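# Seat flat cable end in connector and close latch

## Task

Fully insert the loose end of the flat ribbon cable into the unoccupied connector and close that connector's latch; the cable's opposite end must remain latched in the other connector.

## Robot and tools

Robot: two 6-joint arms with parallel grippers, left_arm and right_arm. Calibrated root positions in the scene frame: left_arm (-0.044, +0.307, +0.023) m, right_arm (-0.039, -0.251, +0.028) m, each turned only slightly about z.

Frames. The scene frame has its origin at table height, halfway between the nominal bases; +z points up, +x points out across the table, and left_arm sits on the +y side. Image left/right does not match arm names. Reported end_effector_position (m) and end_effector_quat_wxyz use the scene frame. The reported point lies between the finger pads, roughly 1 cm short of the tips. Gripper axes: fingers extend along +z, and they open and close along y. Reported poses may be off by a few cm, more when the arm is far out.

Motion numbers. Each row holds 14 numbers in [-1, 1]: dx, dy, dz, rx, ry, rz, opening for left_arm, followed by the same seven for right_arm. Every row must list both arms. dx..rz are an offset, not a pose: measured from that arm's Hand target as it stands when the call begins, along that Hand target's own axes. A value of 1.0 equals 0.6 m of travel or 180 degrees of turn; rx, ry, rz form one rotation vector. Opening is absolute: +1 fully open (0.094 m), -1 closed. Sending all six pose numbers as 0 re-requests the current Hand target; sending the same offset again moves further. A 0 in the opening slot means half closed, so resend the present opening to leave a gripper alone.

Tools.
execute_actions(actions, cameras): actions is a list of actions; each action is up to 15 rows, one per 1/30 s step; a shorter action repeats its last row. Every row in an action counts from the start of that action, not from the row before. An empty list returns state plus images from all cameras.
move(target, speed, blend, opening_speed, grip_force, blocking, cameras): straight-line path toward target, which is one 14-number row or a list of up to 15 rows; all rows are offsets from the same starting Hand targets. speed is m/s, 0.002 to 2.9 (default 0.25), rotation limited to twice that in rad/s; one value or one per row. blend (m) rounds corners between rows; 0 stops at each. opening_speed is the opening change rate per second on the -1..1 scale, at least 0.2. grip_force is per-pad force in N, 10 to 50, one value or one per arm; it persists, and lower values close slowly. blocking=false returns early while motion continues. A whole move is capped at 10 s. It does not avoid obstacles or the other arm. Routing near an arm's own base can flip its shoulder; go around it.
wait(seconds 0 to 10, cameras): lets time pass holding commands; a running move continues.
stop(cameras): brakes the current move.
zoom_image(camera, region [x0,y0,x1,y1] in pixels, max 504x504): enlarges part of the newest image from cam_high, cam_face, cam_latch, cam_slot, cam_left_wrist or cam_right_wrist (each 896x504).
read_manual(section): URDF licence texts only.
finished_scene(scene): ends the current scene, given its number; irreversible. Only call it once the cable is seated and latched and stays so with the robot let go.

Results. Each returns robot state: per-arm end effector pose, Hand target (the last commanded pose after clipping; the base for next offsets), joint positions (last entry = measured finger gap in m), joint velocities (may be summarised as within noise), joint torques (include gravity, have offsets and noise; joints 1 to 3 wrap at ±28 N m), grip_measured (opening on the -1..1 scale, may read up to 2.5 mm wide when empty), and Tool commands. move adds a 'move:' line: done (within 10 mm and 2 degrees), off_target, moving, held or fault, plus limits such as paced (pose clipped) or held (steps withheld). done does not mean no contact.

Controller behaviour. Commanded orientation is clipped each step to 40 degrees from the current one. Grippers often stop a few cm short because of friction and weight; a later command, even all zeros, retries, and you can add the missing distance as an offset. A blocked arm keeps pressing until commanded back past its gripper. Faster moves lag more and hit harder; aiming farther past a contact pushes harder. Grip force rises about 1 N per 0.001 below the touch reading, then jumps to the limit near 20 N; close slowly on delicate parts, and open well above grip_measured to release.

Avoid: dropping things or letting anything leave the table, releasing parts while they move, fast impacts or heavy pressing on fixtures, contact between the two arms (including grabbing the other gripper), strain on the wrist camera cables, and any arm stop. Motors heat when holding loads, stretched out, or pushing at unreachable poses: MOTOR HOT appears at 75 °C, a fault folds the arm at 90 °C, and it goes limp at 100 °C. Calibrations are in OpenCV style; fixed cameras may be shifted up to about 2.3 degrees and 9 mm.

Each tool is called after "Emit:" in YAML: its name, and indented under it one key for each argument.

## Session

Emit:
execute_actions:
  actions: []

Scene clock: 0.00 s.
left_arm: end_effector_position=(+0.2255, +0.1910, +0.4409) grip_measured=+1.000 end_effector_quat_wxyz=(+0.727, +0.152, +0.662, -0.097) | right_arm: end_effector_position=(+0.2401, -0.1383, +0.3887) grip_measured=+1.000 end_effector_quat_wxyz=(+0.572, -0.009, +0.764, +0.298)
Joint positions: left_arm=[-0.463 0.695 0.91 -0.139 -0.136 0.104 0.094] | right_arm=[0.201 0.752 0.939 -0.363 -0.264 0.422 0.094]
Joint velocities: within noise
Joint torques (N m): no reading
Heat: left arm: 28 °C; right arm: 29 °C.
Hand target: left_arm +0.2224, +0.1927, +0.4506; +0.736, +0.149, +0.653, -0.100 | right_arm +0.2381, -0.1387, +0.3952; +0.578, -0.012, +0.759, +0.298
Tool commands: left_gripper/opening=+1.0 right_gripper/opening=+1.0
camera_calibration:
cam_slot: T_world_to_cam=[[-0.724613, 0.68855, 0.0288813, 0.119905], [0.417239, 0.471675, -0.776811, -0.0475106], [-0.548496, -0.550837, -0.629072, 0.340394], [0, 0, 0, 1]] pos_world=[0.293413, 0.127351, 0.173763]
cam_left_wrist: T_world_to_cam=[[-0.348559, -0.930689, -0.111015, 0.304817], [-0.280398, 0.21656, -0.935136, 0.47334], [0.894362, -0.294821, -0.336447, 0.0969265], [0, 0, 0, 1]] pos_world=[0.152283, 0.20976, 0.509087]
cam_right_wrist: T_world_to_cam=[[0.365556, -0.839393, -0.40223, -0.0515183], [-0.682631, 0.0520021, -0.728911, 0.490187], [0.632759, 0.541032, -0.553986, 0.22925], [0, 0, 0, 1]] pos_world=[0.20839, -0.192766, 0.463581]

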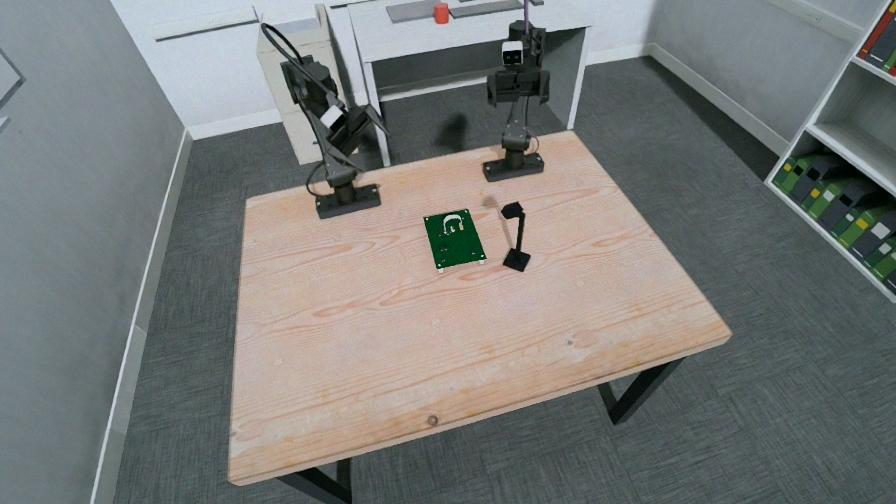

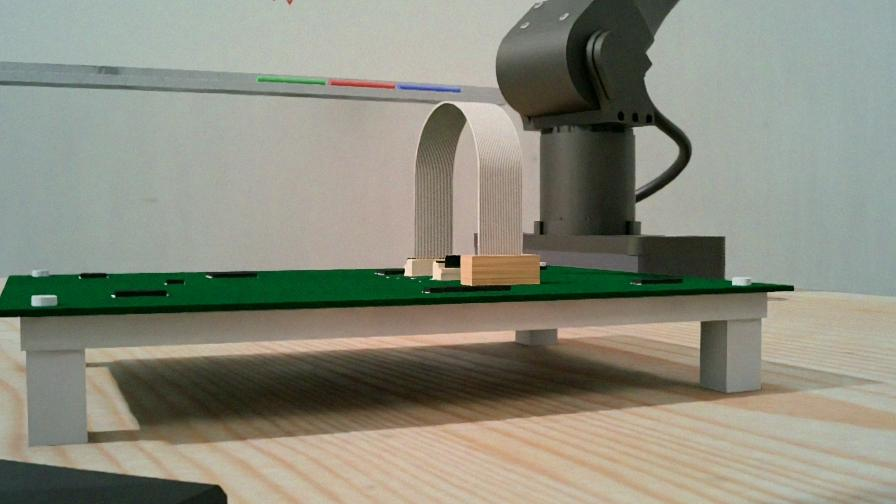

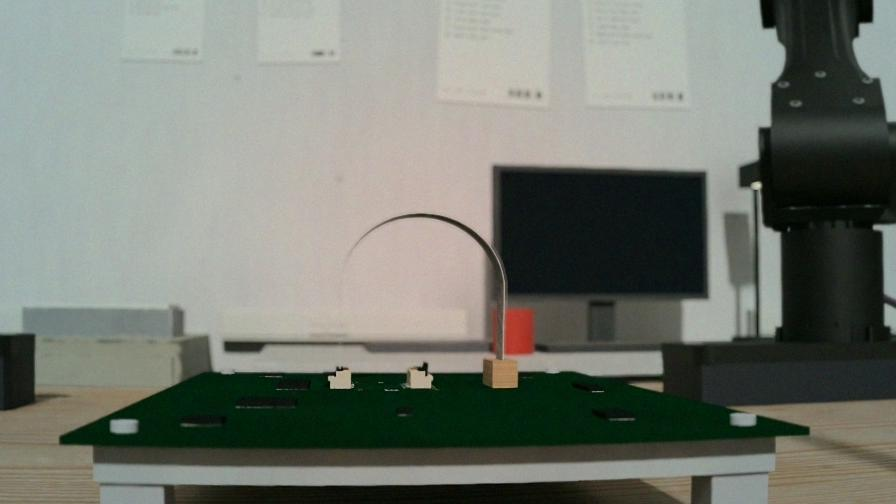

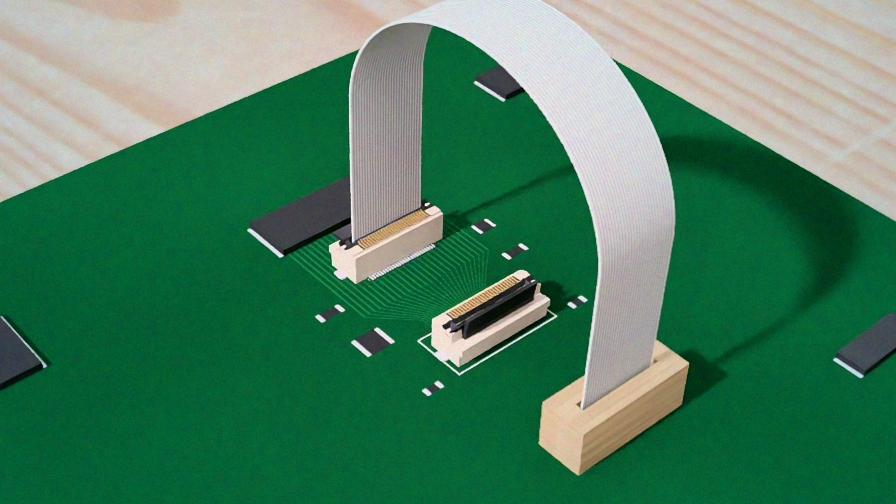

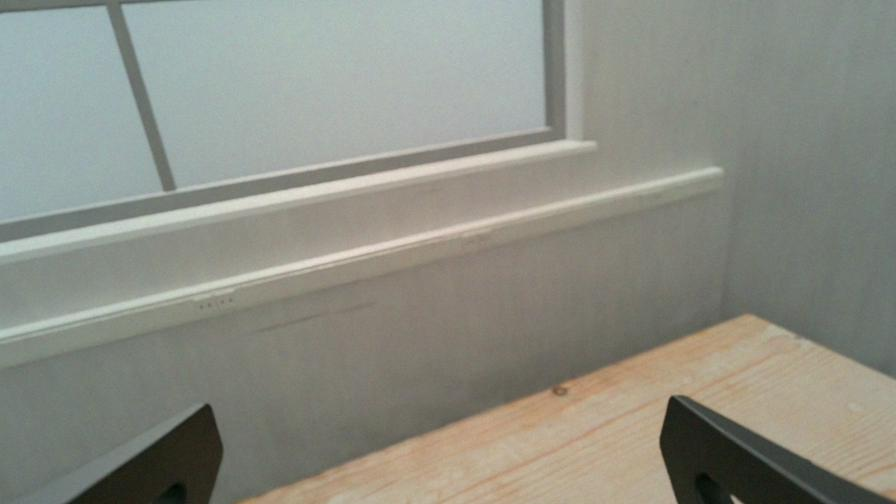

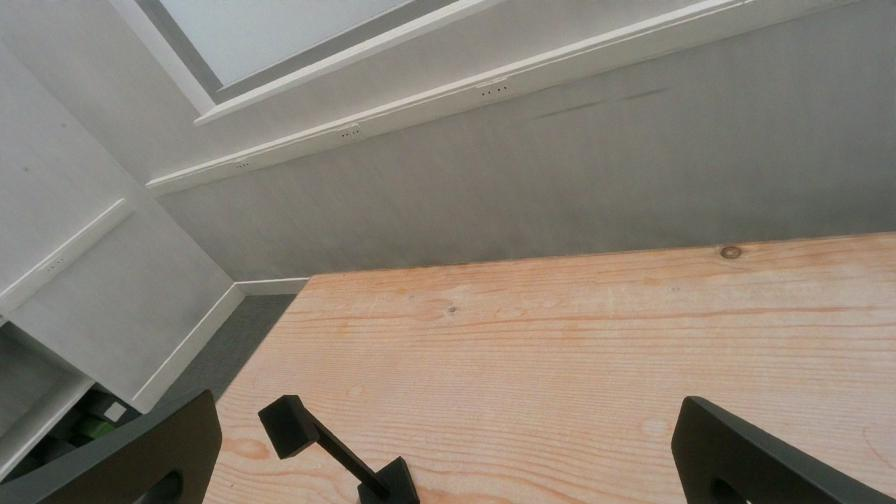

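Emit:
zoom_image:
  camera: "cam_latch"
  region: [390, 340, 450, 400]

Emit:
zoom_image:
  camera: "cam_latch"
  region: [470, 340, 530, 400]

Emit:
zoom_image:
  camera: "cam_latch"
  region: [310, 340, 370, 400]

Emit:
zoom_image:
  camera: "cam_slot"
  region: [420, 250, 560, 380]

Emit:
zoom_image:
  camera: "cam_slot"
  region: [530, 320, 700, 480]

Emit:
zoom_image:
  camera: "cam_slot"
  region: [320, 180, 460, 290]

Scaled by 8.400 from the camera's 896x504 image, which has a finer 1280x720 frame.

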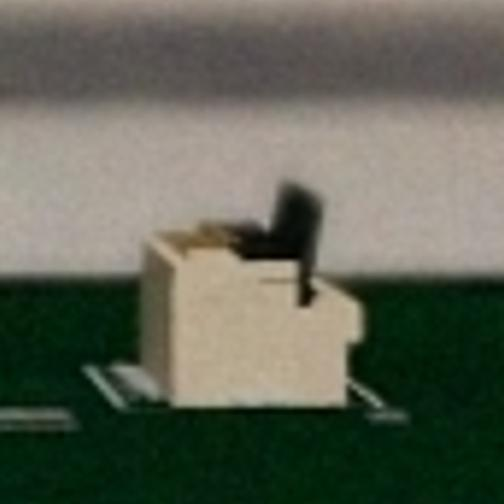

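Scaled by 8.400 from the camera's 896x504 image, which has a finer 1280x720 frame.

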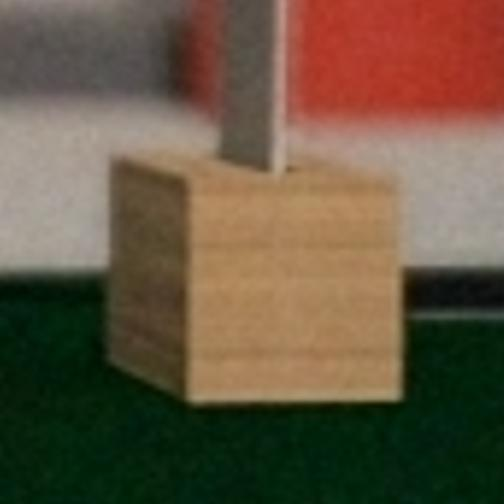

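Scaled by 8.400 from the camera's 896x504 image, which has a finer 1280x720 frame.

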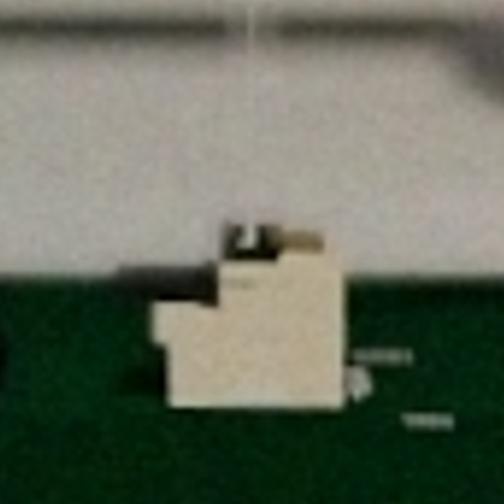

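Scaled by 3.600 from the camera's 896x504 image, which has a finer 1280x720 frame.

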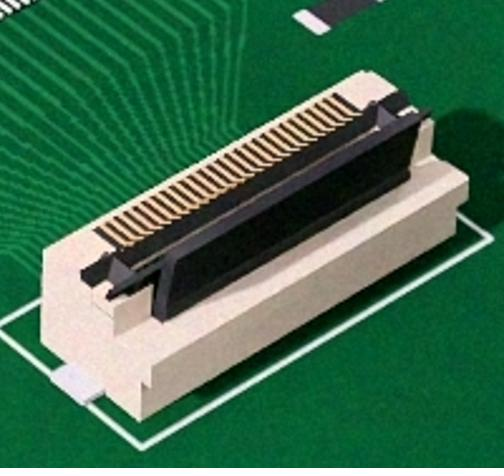

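Scaled by 2.965 from the camera's 896x504 image, which has a finer 1280x720 frame.

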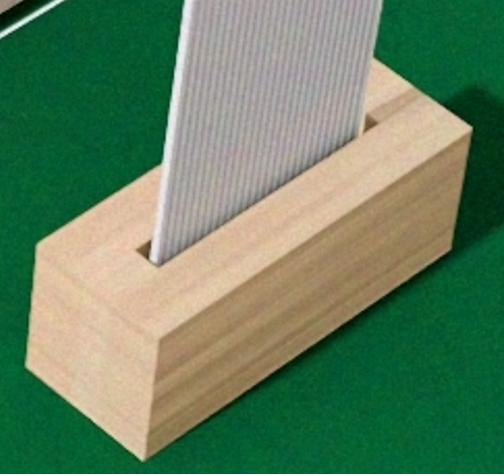

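Scaled by 3.600 from the camera's 896x504 image, which has a finer 1280x720 frame.

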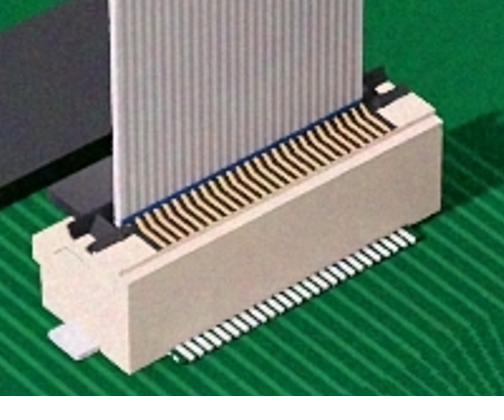

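Emit:
move:
  target:
    - [0,0,0,0,0,0,1,0.3855,0.1891,-0.0008,0.1915,0.1287,-0.0687,-0.58]
    - [0,0,0,0,0,0,1,0.5850,0.1422,0.0706,0.1915,0.1287,-0.0687,-0.58]
  blend: [0.04,0]
  speed: 0.2
  cameras: ["cam_right_wrist","cam_latch","cam_slot","cam_face"]

Scene clock: 16.60 s.
left_arm: end_effector_position=(+0.2255, +0.1910, +0.4409) grip_measured=+1.000 end_effector_quat_wxyz=(+0.727, +0.152, +0.662, -0.097) | right_arm: end_effector_position=(+0.1239, +0.0672, +0.1165) grip_measured=-0.577 end_effector_quat_wxyz=(+0.413, +0.019, +0.911, -0.005)
Joint positions: left_arm=[-0.463 0.695 0.91 -0.139 -0.136 0.104 0.094] | right_arm=[1.46 1.826 1.193 -0.874 0.849 1.496 0.02]
Joint torques (N m): left_arm=[-0.02 -0.03 8.92 1.94 -0.01 -0.01] | right_arm=[-0.59 -6.37 6.02 0.59 0.8 -0.01]
Heat: left arm: 29 °C; right arm: 30 °C.
Hand target: left_arm +0.2224, +0.1927, +0.4506; +0.736, +0.149, +0.653, -0.100 | right_arm +0.1280, +0.0659, +0.1154; +0.423, +0.020, +0.906, -0.009
Off the commanded pose: left_arm 0.010 m, 2 deg | right_arm 0.004 m, 1 deg.
move: done
camera_calibration:
cam_slot: T_world_to_cam=[[-0.724613, 0.68855, 0.0288813, 0.119905], [0.417239, 0.471675, -0.776811, -0.0475106], [-0.548496, -0.550837, -0.629072, 0.340394], [0, 0, 0, 1]] pos_world=[0.293413, 0.127351, 0.173763]
cam_right_wrist: T_world_to_cam=[[-0.0118994, -0.999454, 0.0308388, 0.0611099], [-0.925744, -0.00064627, -0.378149, 0.194524], [0.377963, -0.0330486, -0.925231, 0.154173], [0, 0, 0, 1]] pos_world=[0.122535, 0.0662974, 0.21432]
Images, in order (width x height): cam_face 896x504, cam_latch 896x504, cam_slot 896x504, cam_right_wrist 896x504.

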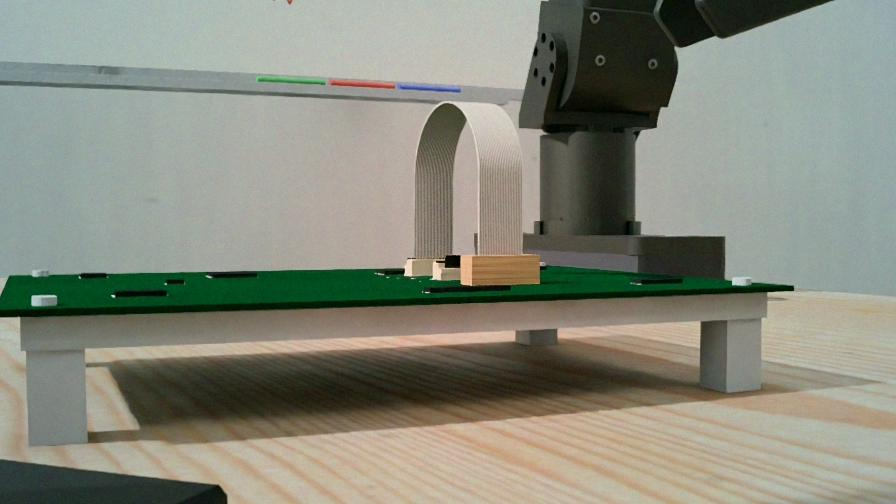

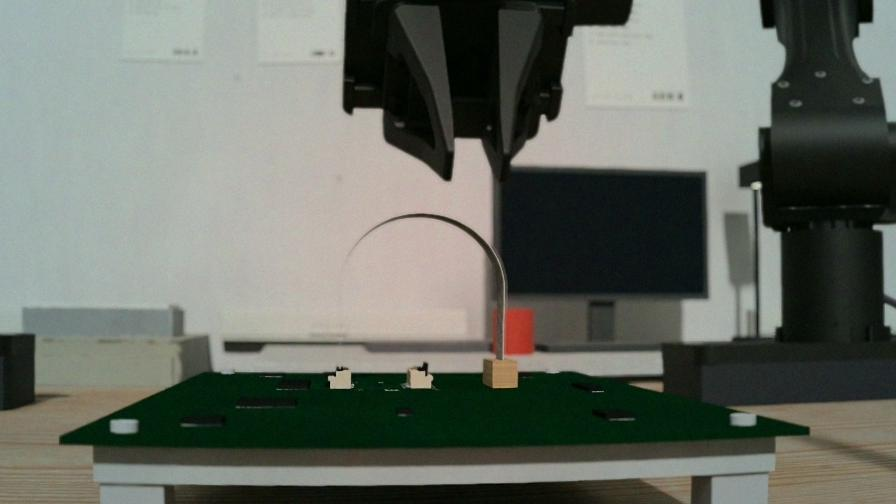

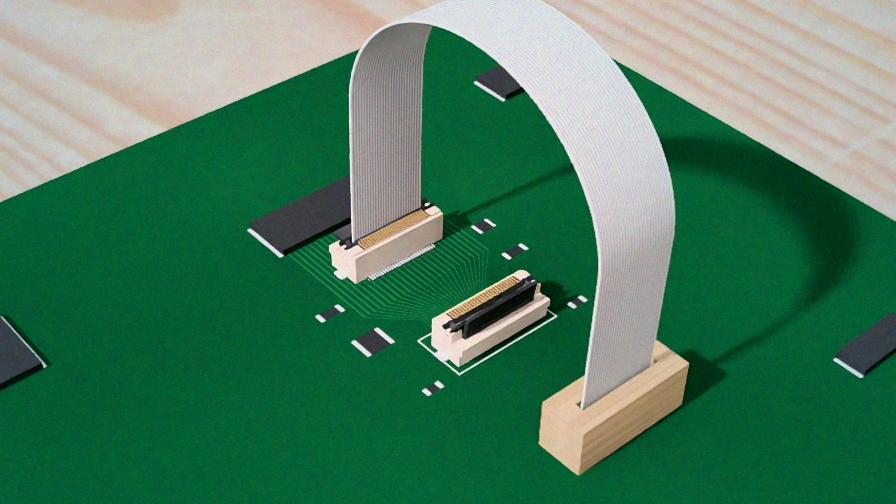

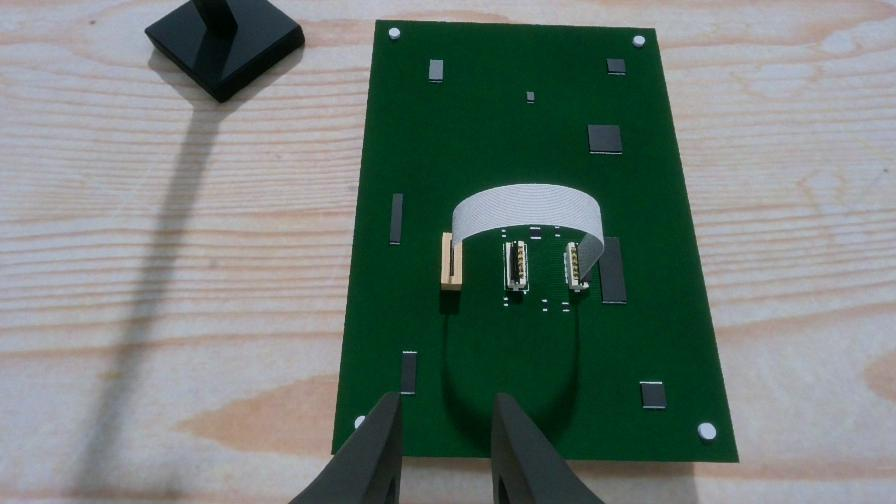

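Emit:
zoom_image:
  camera: "cam_right_wrist"
  region: [430, 220, 610, 310]

Emit:
zoom_image:
  camera: "cam_right_wrist"
  region: [430, 225, 480, 300]

Scaled by 2.800 from the camera's 896x504 image, which has a finer 1280x720 frame.

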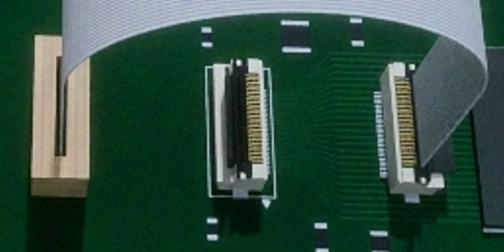

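Scaled by 6.720 from the camera's 896x504 image, which has a finer 1280x720 frame.

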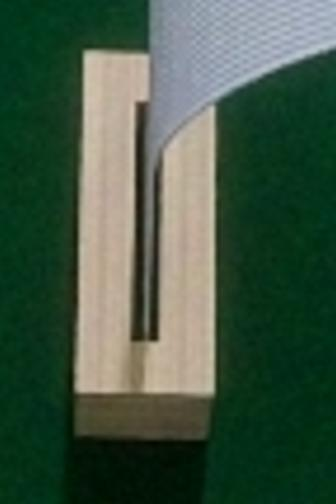

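Emit:
move:
  target: [0,0,0,0,0,0,1,0.0128,0.0002,0.1070,0,0,0,-0.58]
  speed: 0.1
  cameras: ["cam_right_wrist","cam_latch","cam_slot"]

Scene clock: 22.73 s.
left_arm: end_effector_position=(+0.2255, +0.1910, +0.4409) grip_measured=+1.000 end_effector_quat_wxyz=(+0.727, +0.152, +0.662, -0.097) | right_arm: end_effector_position=(+0.1692, +0.0689, +0.0736) grip_measured=-0.577 end_effector_quat_wxyz=(+0.417, +0.023, +0.909, +0.003)
Joint positions: left_arm=[-0.463 0.695 0.91 -0.139 -0.136 0.104 0.094] | right_arm=[1.327 1.892 1.075 -0.525 0.837 1.298 0.02]
Joint torques (N m): left_arm=[0.03 0.06 8.88 1.96 0.02 -0.02] | right_arm=[-0.65 -6.23 5.3 0.79 0.7 -0.08]
Heat: left arm: 30 °C; right arm: 30 °C.
Hand target: left_arm +0.2224, +0.1927, +0.4506; +0.736, +0.149, +0.653, -0.100 | right_arm +0.1721, +0.0642, +0.0682; +0.423, +0.020, +0.906, -0.009
Off the commanded pose: left_arm 0.010 m, 2 deg | right_arm 0.008 m, 2 deg.
move: done
camera_calibration:
cam_slot: T_world_to_cam=[[-0.724613, 0.68855, 0.0288813, 0.119905], [0.417239, 0.471675, -0.776811, -0.0475106], [-0.548496, -0.550837, -0.629072, 0.340394], [0, 0, 0, 1]] pos_world=[0.293413, 0.127351, 0.173763]
cam_right_wrist: T_world_to_cam=[[-0.0134112, -0.999801, 0.0147406, 0.0661746], [-0.921677, 0.00664419, -0.387901, 0.219803], [0.387726, -0.0187883, -0.921583, 0.0945364], [0, 0, 0, 1]] pos_world=[0.16682, 0.0664772, 0.171409]
Images, in order (width x height): cam_latch 896x504, cam_slot 896x504, cam_right_wrist 896x504.

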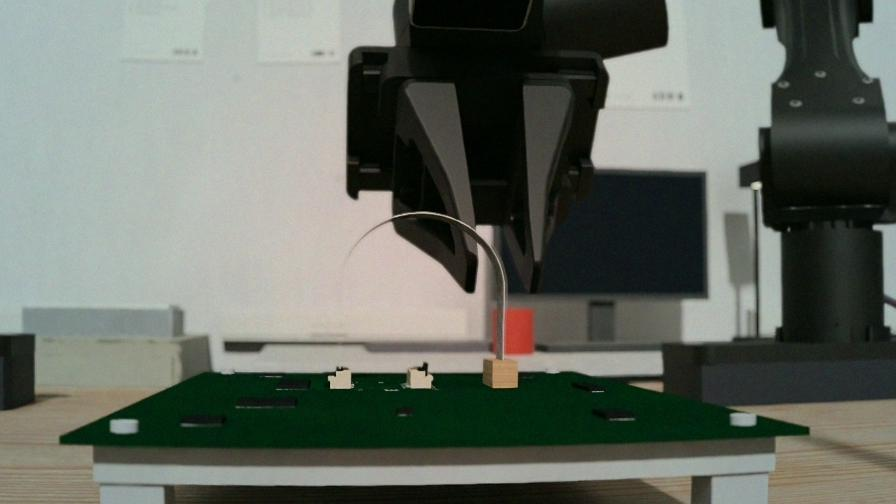

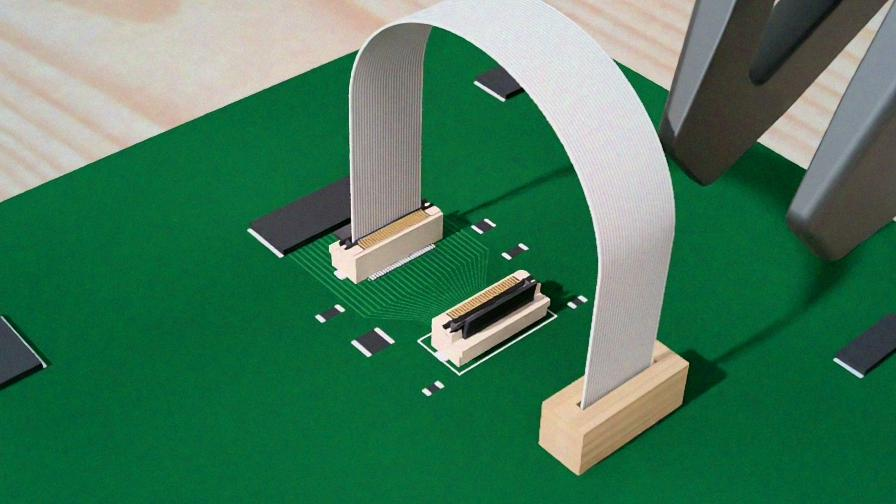

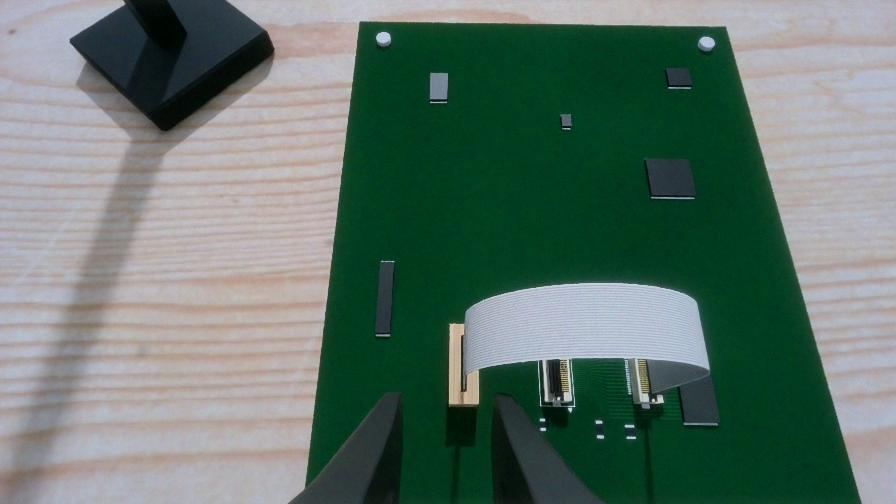

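Emit:
move:
  target: [0,0,0,0,0,0,1,0.0008,-0.0059,0.0289,0,0,0,-0.58]
  speed: 0.06
  cameras: ["cam_right_wrist","cam_latch","cam_slot"]

Scene clock: 26.23 s.
left_arm: end_effector_position=(+0.2255, +0.1910, +0.4409) grip_measured=+1.000 end_effector_quat_wxyz=(+0.727, +0.152, +0.662, -0.097) | right_arm: end_effector_position=(+0.1823, +0.0651, +0.0630) grip_measured=-0.577 end_effector_quat_wxyz=(+0.418, +0.023, +0.908, +0.004)
Joint positions: left_arm=[-0.463 0.695 0.91 -0.139 -0.136 0.104 0.094] | right_arm=[1.286 1.904 1.037 -0.427 0.828 1.238 0.02]
Joint torques (N m): left_arm=[-0.02 0.02 8.87 1.96 -0.01 -0.04] | right_arm=[-0.61 -6.02 5.34 0.85 0.68 -0.08]
Heat: left arm: 30 °C; right arm: 30 °C.
Hand target: left_arm +0.2224, +0.1927, +0.4506; +0.736, +0.149, +0.653, -0.100 | right_arm +0.1850, +0.0600, +0.0567; +0.423, +0.020, +0.906, -0.009
Off the commanded pose: left_arm 0.010 m, 2 deg | right_arm 0.008 m, 2 deg.
move: done
camera_calibration:
cam_slot: T_world_to_cam=[[-0.724613, 0.68855, 0.0288813, 0.119905], [0.417239, 0.471675, -0.776811, -0.0475106], [-0.548496, -0.550837, -0.629072, 0.340394], [0, 0, 0, 1]] pos_world=[0.293413, 0.127351, 0.173763]
cam_right_wrist: T_world_to_cam=[[-0.0129277, -0.999834, 0.0128639, 0.0626197], [-0.921038, 0.00689871, -0.389412, 0.227718], [0.389259, -0.0168824, -0.920974, 0.079196], [0, 0, 0, 1]] pos_world=[0.179719, 0.0623753, 0.160808]
Images, in order (width x height): cam_latch 896x504, cam_slot 896x504, cam_right_wrist 896x504.

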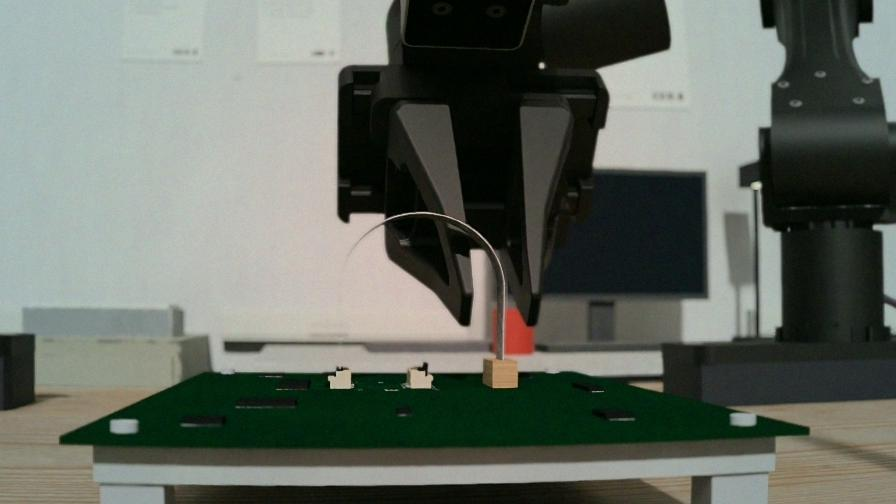

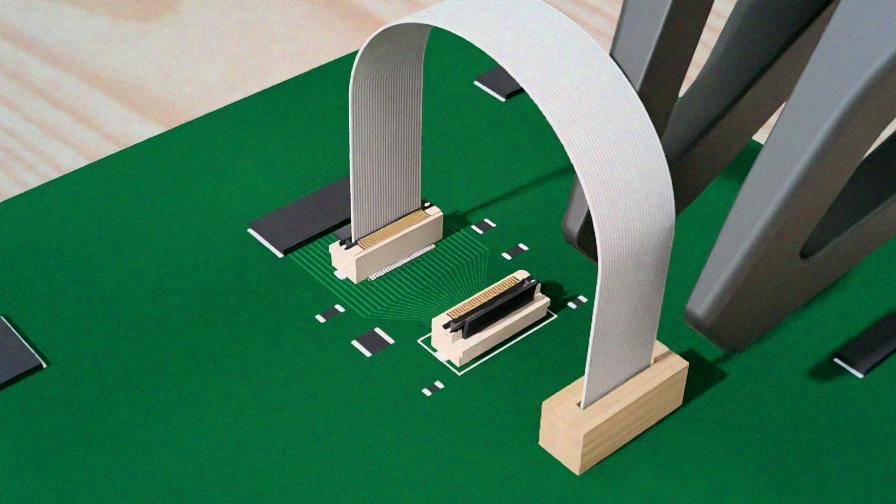

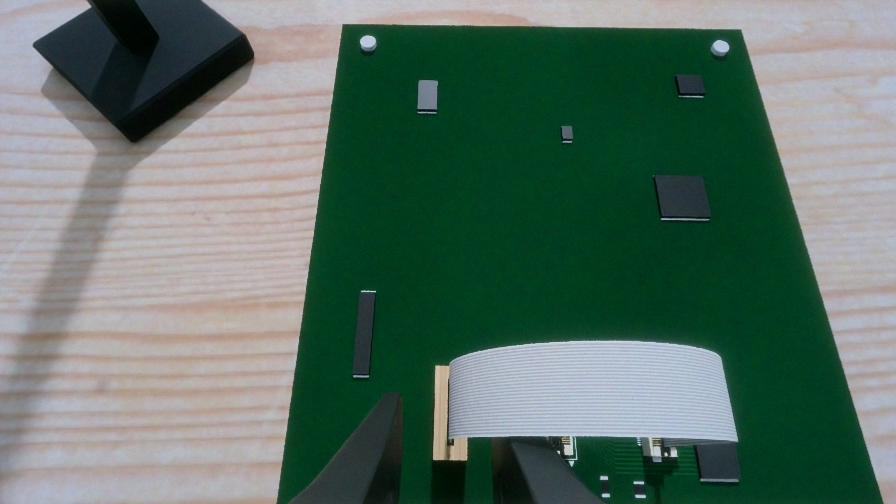

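Emit:
move:
  target: [0,0,0,0,0,0,1,0.0027,-0.0015,0.0165,0,0,0,-0.58]
  speed: 0.04
  cameras: ["cam_right_wrist","cam_latch","cam_slot"]

Scene clock: 28.43 s.
left_arm: end_effector_position=(+0.2255, +0.1910, +0.4409) grip_measured=+1.000 end_effector_quat_wxyz=(+0.727, +0.152, +0.662, -0.097) | right_arm: end_effector_position=(+0.1885, +0.0644, +0.0556) grip_measured=-0.577 end_effector_quat_wxyz=(+0.418, +0.023, +0.908, +0.004)
Joint positions: left_arm=[-0.463 0.695 0.91 -0.139 -0.136 0.104 0.094] | right_arm=[1.267 1.921 1.021 -0.374 0.823 1.209 0.02]
Joint torques (N m): left_arm=[-0.08 0.03 8.9 1.95 0 -0.01] | right_arm=[-0.75 -6.06 5.19 0.91 0.68 -0.07]
Heat: left arm: 30 °C; right arm: 30 °C.
Hand target: left_arm +0.2224, +0.1927, +0.4506; +0.736, +0.149, +0.653, -0.100 | right_arm +0.1914, +0.0588, +0.0490; +0.423, +0.020, +0.906, -0.009
Off the commanded pose: left_arm 0.010 m, 2 deg | right_arm 0.009 m, 2 deg.
move: done
camera_calibration:
cam_slot: T_world_to_cam=[[-0.724613, 0.68855, 0.0288813, 0.119905], [0.417239, 0.471675, -0.776811, -0.0475106], [-0.548496, -0.550837, -0.629072, 0.340394], [0, 0, 0, 1]] pos_world=[0.293413, 0.127351, 0.173763]
cam_right_wrist: T_world_to_cam=[[-0.0115121, -0.999854, 0.0126202, 0.0618712], [-0.92087, 0.00568234, -0.389827, 0.230661], [0.389699, -0.0161093, -0.920802, 0.0697993], [0, 0, 0, 1]] pos_world=[0.18592, 0.0616759, 0.153408]
Images, in order (width x height): cam_latch 896x504, cam_slot 896x504, cam_right_wrist 896x504.

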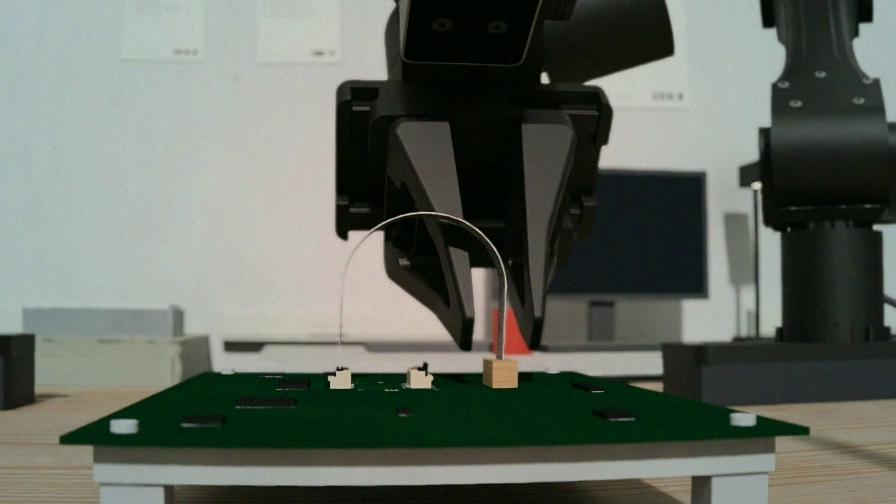

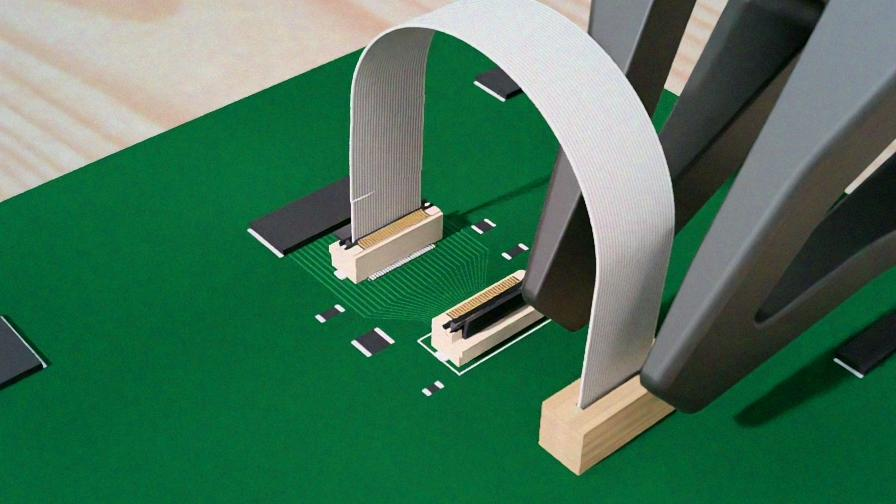

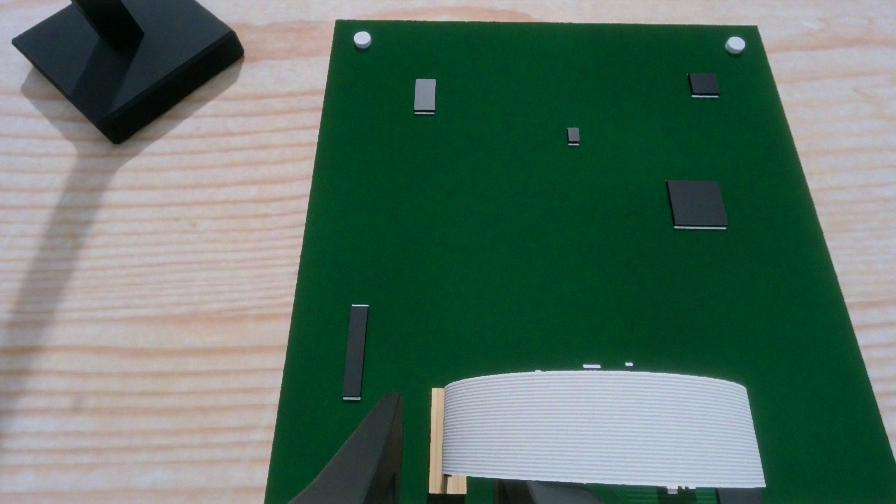

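Emit:
zoom_image:
  camera: "cam_latch"
  region: [455, 290, 555, 390]

Emit:
zoom_image:
  camera: "cam_slot"
  region: [510, 270, 710, 450]

Scaled by 5.040 from the camera's 896x504 image, which has a finer 1280x720 frame.

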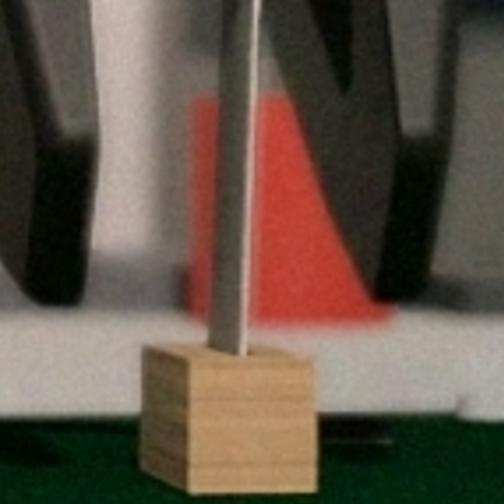

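Scaled by 2.520 from the camera's 896x504 image, which has a finer 1280x720 frame.

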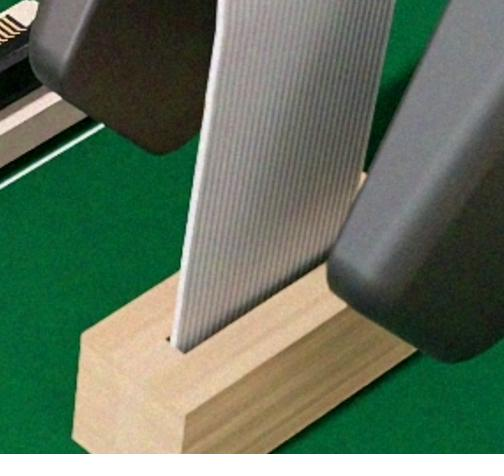

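Emit:
move:
  target: [0,0,0,0,0,0,1,-0.0018,0,0.0022,0,0,0,-1]
  speed: 0.04
  opening_speed: 0.3
  grip_force: [50,20]
  cameras: ["cam_latch","cam_slot"]

Scene clock: 34.17 s.
left_arm: end_effector_position=(+0.2255, +0.1910, +0.4409) grip_measured=+1.000 end_effector_quat_wxyz=(+0.727, +0.152, +0.662, -0.097) | right_arm: end_effector_position=(+0.1898, +0.0644, +0.0557) grip_measured=-0.962 end_effector_quat_wxyz=(+0.418, +0.022, +0.908, +0.004)
Joint positions: left_arm=[-0.463 0.695 0.91 -0.139 -0.136 0.104 0.094] | right_arm=[1.263 1.921 1.021 -0.369 0.822 1.201 0.002]
Joint torques (N m): left_arm=[0.05 0.02 8.9 1.95 0 -0.01] | right_arm=[-0.87 -6.01 5.2 0.92 0.67 -0.08]
Heat: left arm: 30 °C; right arm: 30 °C.
Hand target: left_arm +0.2224, +0.1927, +0.4506; +0.736, +0.149, +0.653, -0.100 | right_arm +0.1932, +0.0587, +0.0490; +0.422, +0.020, +0.906, -0.009
Off the commanded pose: left_arm 0.010 m, 2 deg | right_arm 0.009 m, 2 deg.
grip_force (N): 50, 20
move: done
camera_calibration:
cam_slot: T_world_to_cam=[[-0.724613, 0.68855, 0.0288813, 0.119905], [0.417239, 0.471675, -0.776811, -0.0475106], [-0.548496, -0.550837, -0.629072, 0.340394], [0, 0, 0, 1]] pos_world=[0.293413, 0.127351, 0.173763]
Images, in order (width x height): cam_latch 896x504, cam_slot 896x504.

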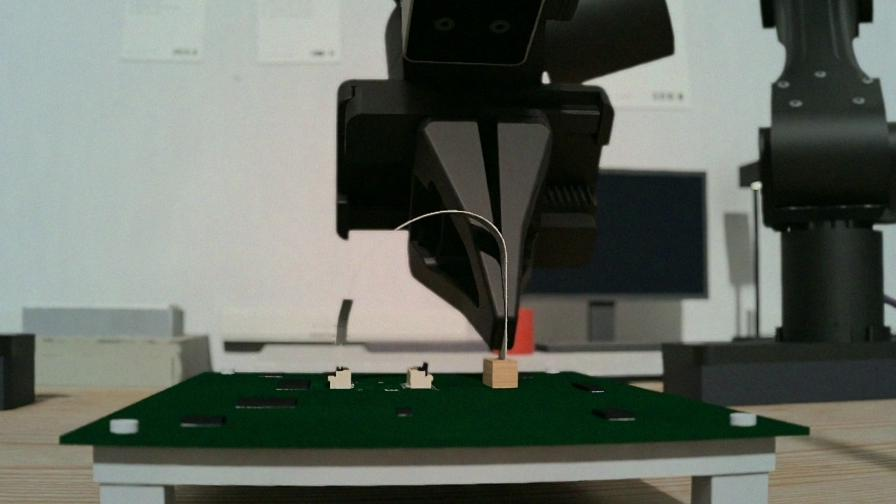

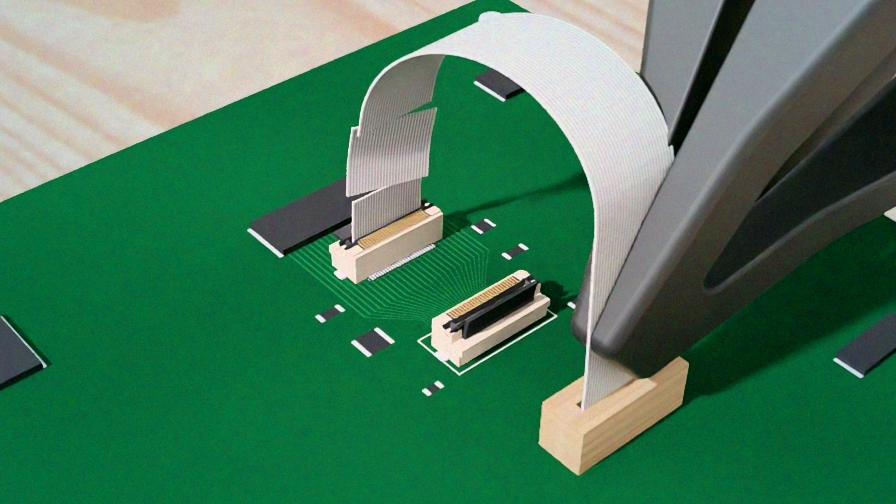

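Emit:
execute_actions:
  actions: []
  cameras: ["cam_right_wrist","cam_face","cam_left_wrist"]

Emit:
zoom_image:
  camera: "cam_face"
  region: [380, 60, 600, 300]

Scene clock: 36.20 s.
left_arm: end_effector_position=(+0.2255, +0.1910, +0.4409) grip_measured=+1.000 end_effector_quat_wxyz=(+0.727, +0.152, +0.662, -0.097) | right_arm: end_effector_position=(+0.1898, +0.0644, +0.0557) grip_measured=-0.962 end_effector_quat_wxyz=(+0.418, +0.022, +0.908, +0.004)
Joint positions: left_arm=[-0.463 0.695 0.91 -0.139 -0.136 0.104 0.094] | right_arm=[1.263 1.921 1.021 -0.369 0.822 1.201 0.002]
Joint velocities: within noise
Joint torques (N m): left_arm=[-0.02 0.05 8.87 1.95 0.01 -0.01] | right_arm=[-0.85 -6 5.2 0.93 0.66 -0.07]
Heat: left arm: 31 °C; right arm: 30 °C.
Hand target: left_arm +0.2224, +0.1927, +0.4506; +0.736, +0.149, +0.653, -0.100 | right_arm +0.1932, +0.0587, +0.0490; +0.422, +0.020, +0.906, -0.009
Tool commands: left_gripper/opening=+1.0 right_gripper/opening=-1.0
Off the commanded pose: left_arm 0.010 m, 2 deg | right_arm 0.009 m, 2 deg.
grip_force (N): 50, 20
camera_calibration:
cam_left_wrist: T_world_to_cam=[[-0.348559, -0.930689, -0.111015, 0.304817], [-0.280398, 0.21656, -0.935136, 0.47334], [0.894362, -0.294821, -0.336447, 0.0969265], [0, 0, 0, 1]] pos_world=[0.152283, 0.20976, 0.509087]
cam_right_wrist: T_world_to_cam=[[-0.00980508, -0.999855, 0.0139356, 0.061466], [-0.920804, 0.00359404, -0.39001, 0.232043], [0.389903, -0.016656, -0.920705, 0.069368], [0, 0, 0, 1]] pos_world=[0.187222, 0.0617785, 0.15351]
Images, in order (width x height): cam_face 896x504, cam_left_wrist 896x504, cam_right_wrist 896x504.

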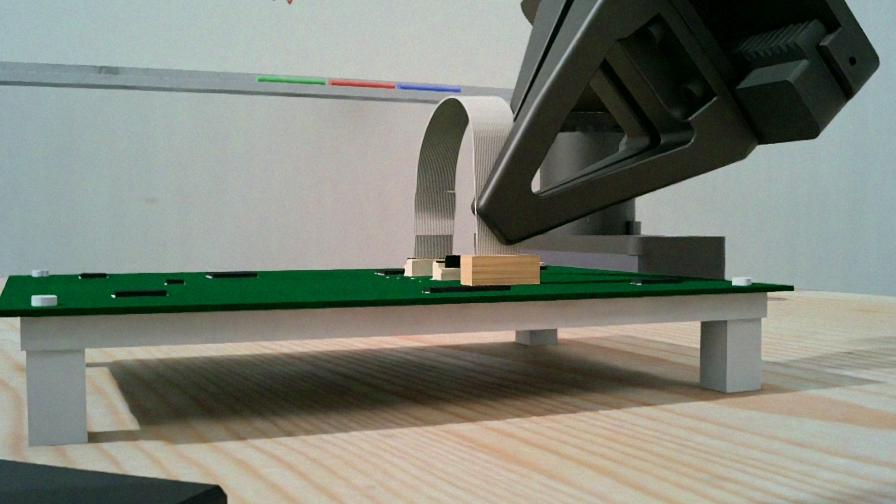

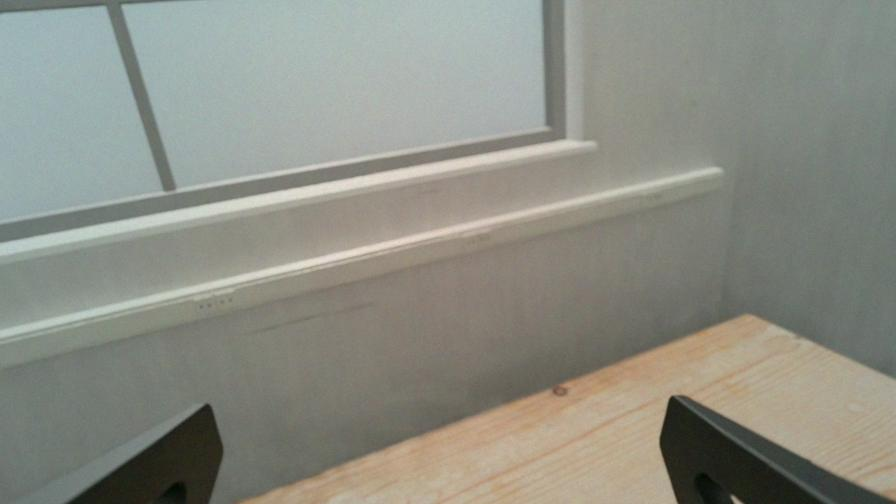

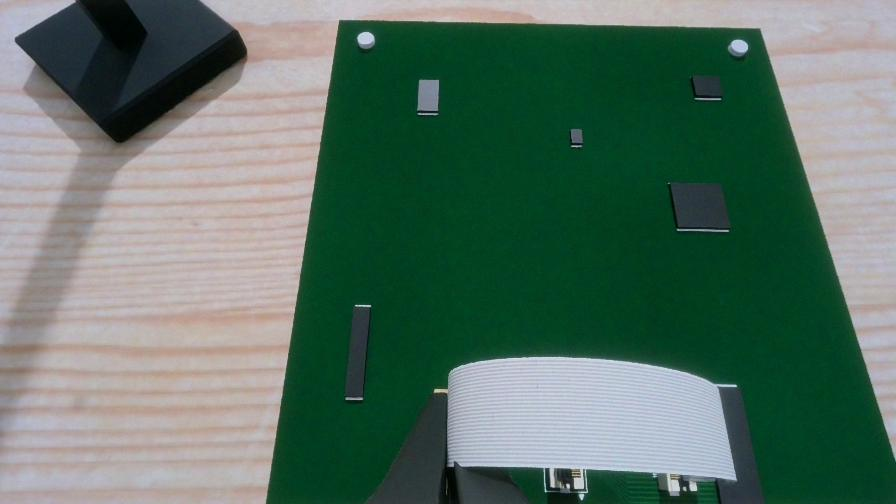

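Scaled by 2.100 from the camera's 896x504 image, which has a finer 1280x720 frame.

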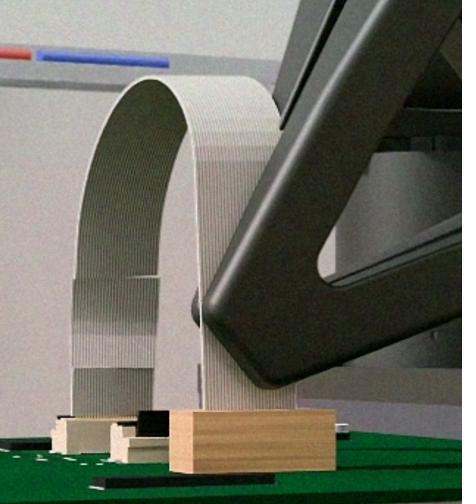

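Emit:
move:
  target: [0,0,0,0,0,0,1,0,0,0,0,0,0,-0.70]
  speed: 0.04
  opening_speed: 0.3
  cameras: ["cam_slot"]

Scene clock: 43.10 s.
left_arm: end_effector_position=(+0.2255, +0.1910, +0.4409) grip_measured=+1.000 end_effector_quat_wxyz=(+0.727, +0.152, +0.662, -0.097) | right_arm: end_effector_position=(+0.1898, +0.0648, +0.0557) grip_measured=-0.703 end_effector_quat_wxyz=(+0.418, +0.022, +0.908, +0.005)
Joint positions: left_arm=[-0.463 0.695 0.91 -0.139 -0.136 0.104 0.094] | right_arm=[1.263 1.921 1.021 -0.368 0.821 1.201 0.014]
Joint torques (N m): left_arm=[-0.02 0.03 8.92 1.95 0 -0.02] | right_arm=[-0.87 -6.04 5.23 0.91 0.69 -0.06]
Heat: left arm: 31 °C; right arm: 30 °C.
Hand target: left_arm +0.2224, +0.1927, +0.4506; +0.736, +0.149, +0.653, -0.100 | right_arm +0.1932, +0.0587, +0.0490; +0.423, +0.020, +0.906, -0.009
Off the commanded pose: left_arm 0.010 m, 2 deg | right_arm 0.010 m, 2 deg.
grip_force (N): 50, 20
move: done
camera_calibration:
cam_slot: T_world_to_cam=[[-0.724613, 0.68855, 0.0288813, 0.119905], [0.417239, 0.471675, -0.776811, -0.0475106], [-0.548496, -0.550837, -0.629072, 0.340394], [0, 0, 0, 1]] pos_world=[0.293413, 0.127351, 0.173763]
Images, in order (width x height): cam_slot 896x504.

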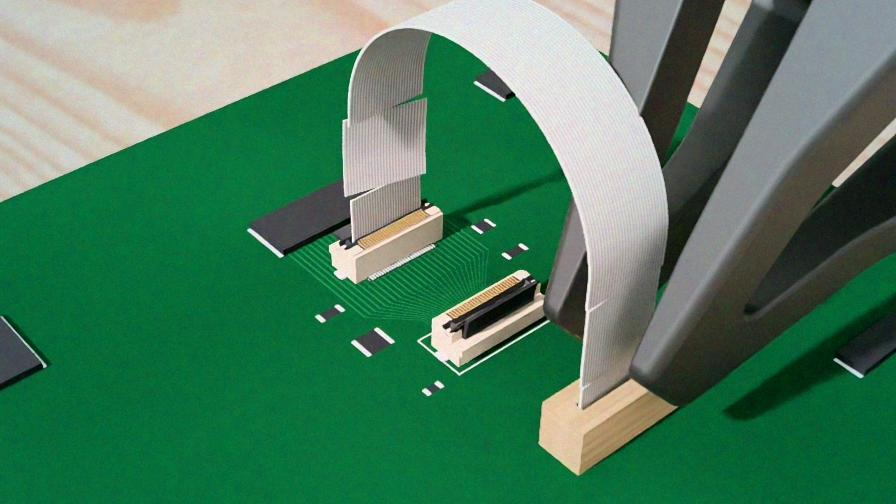

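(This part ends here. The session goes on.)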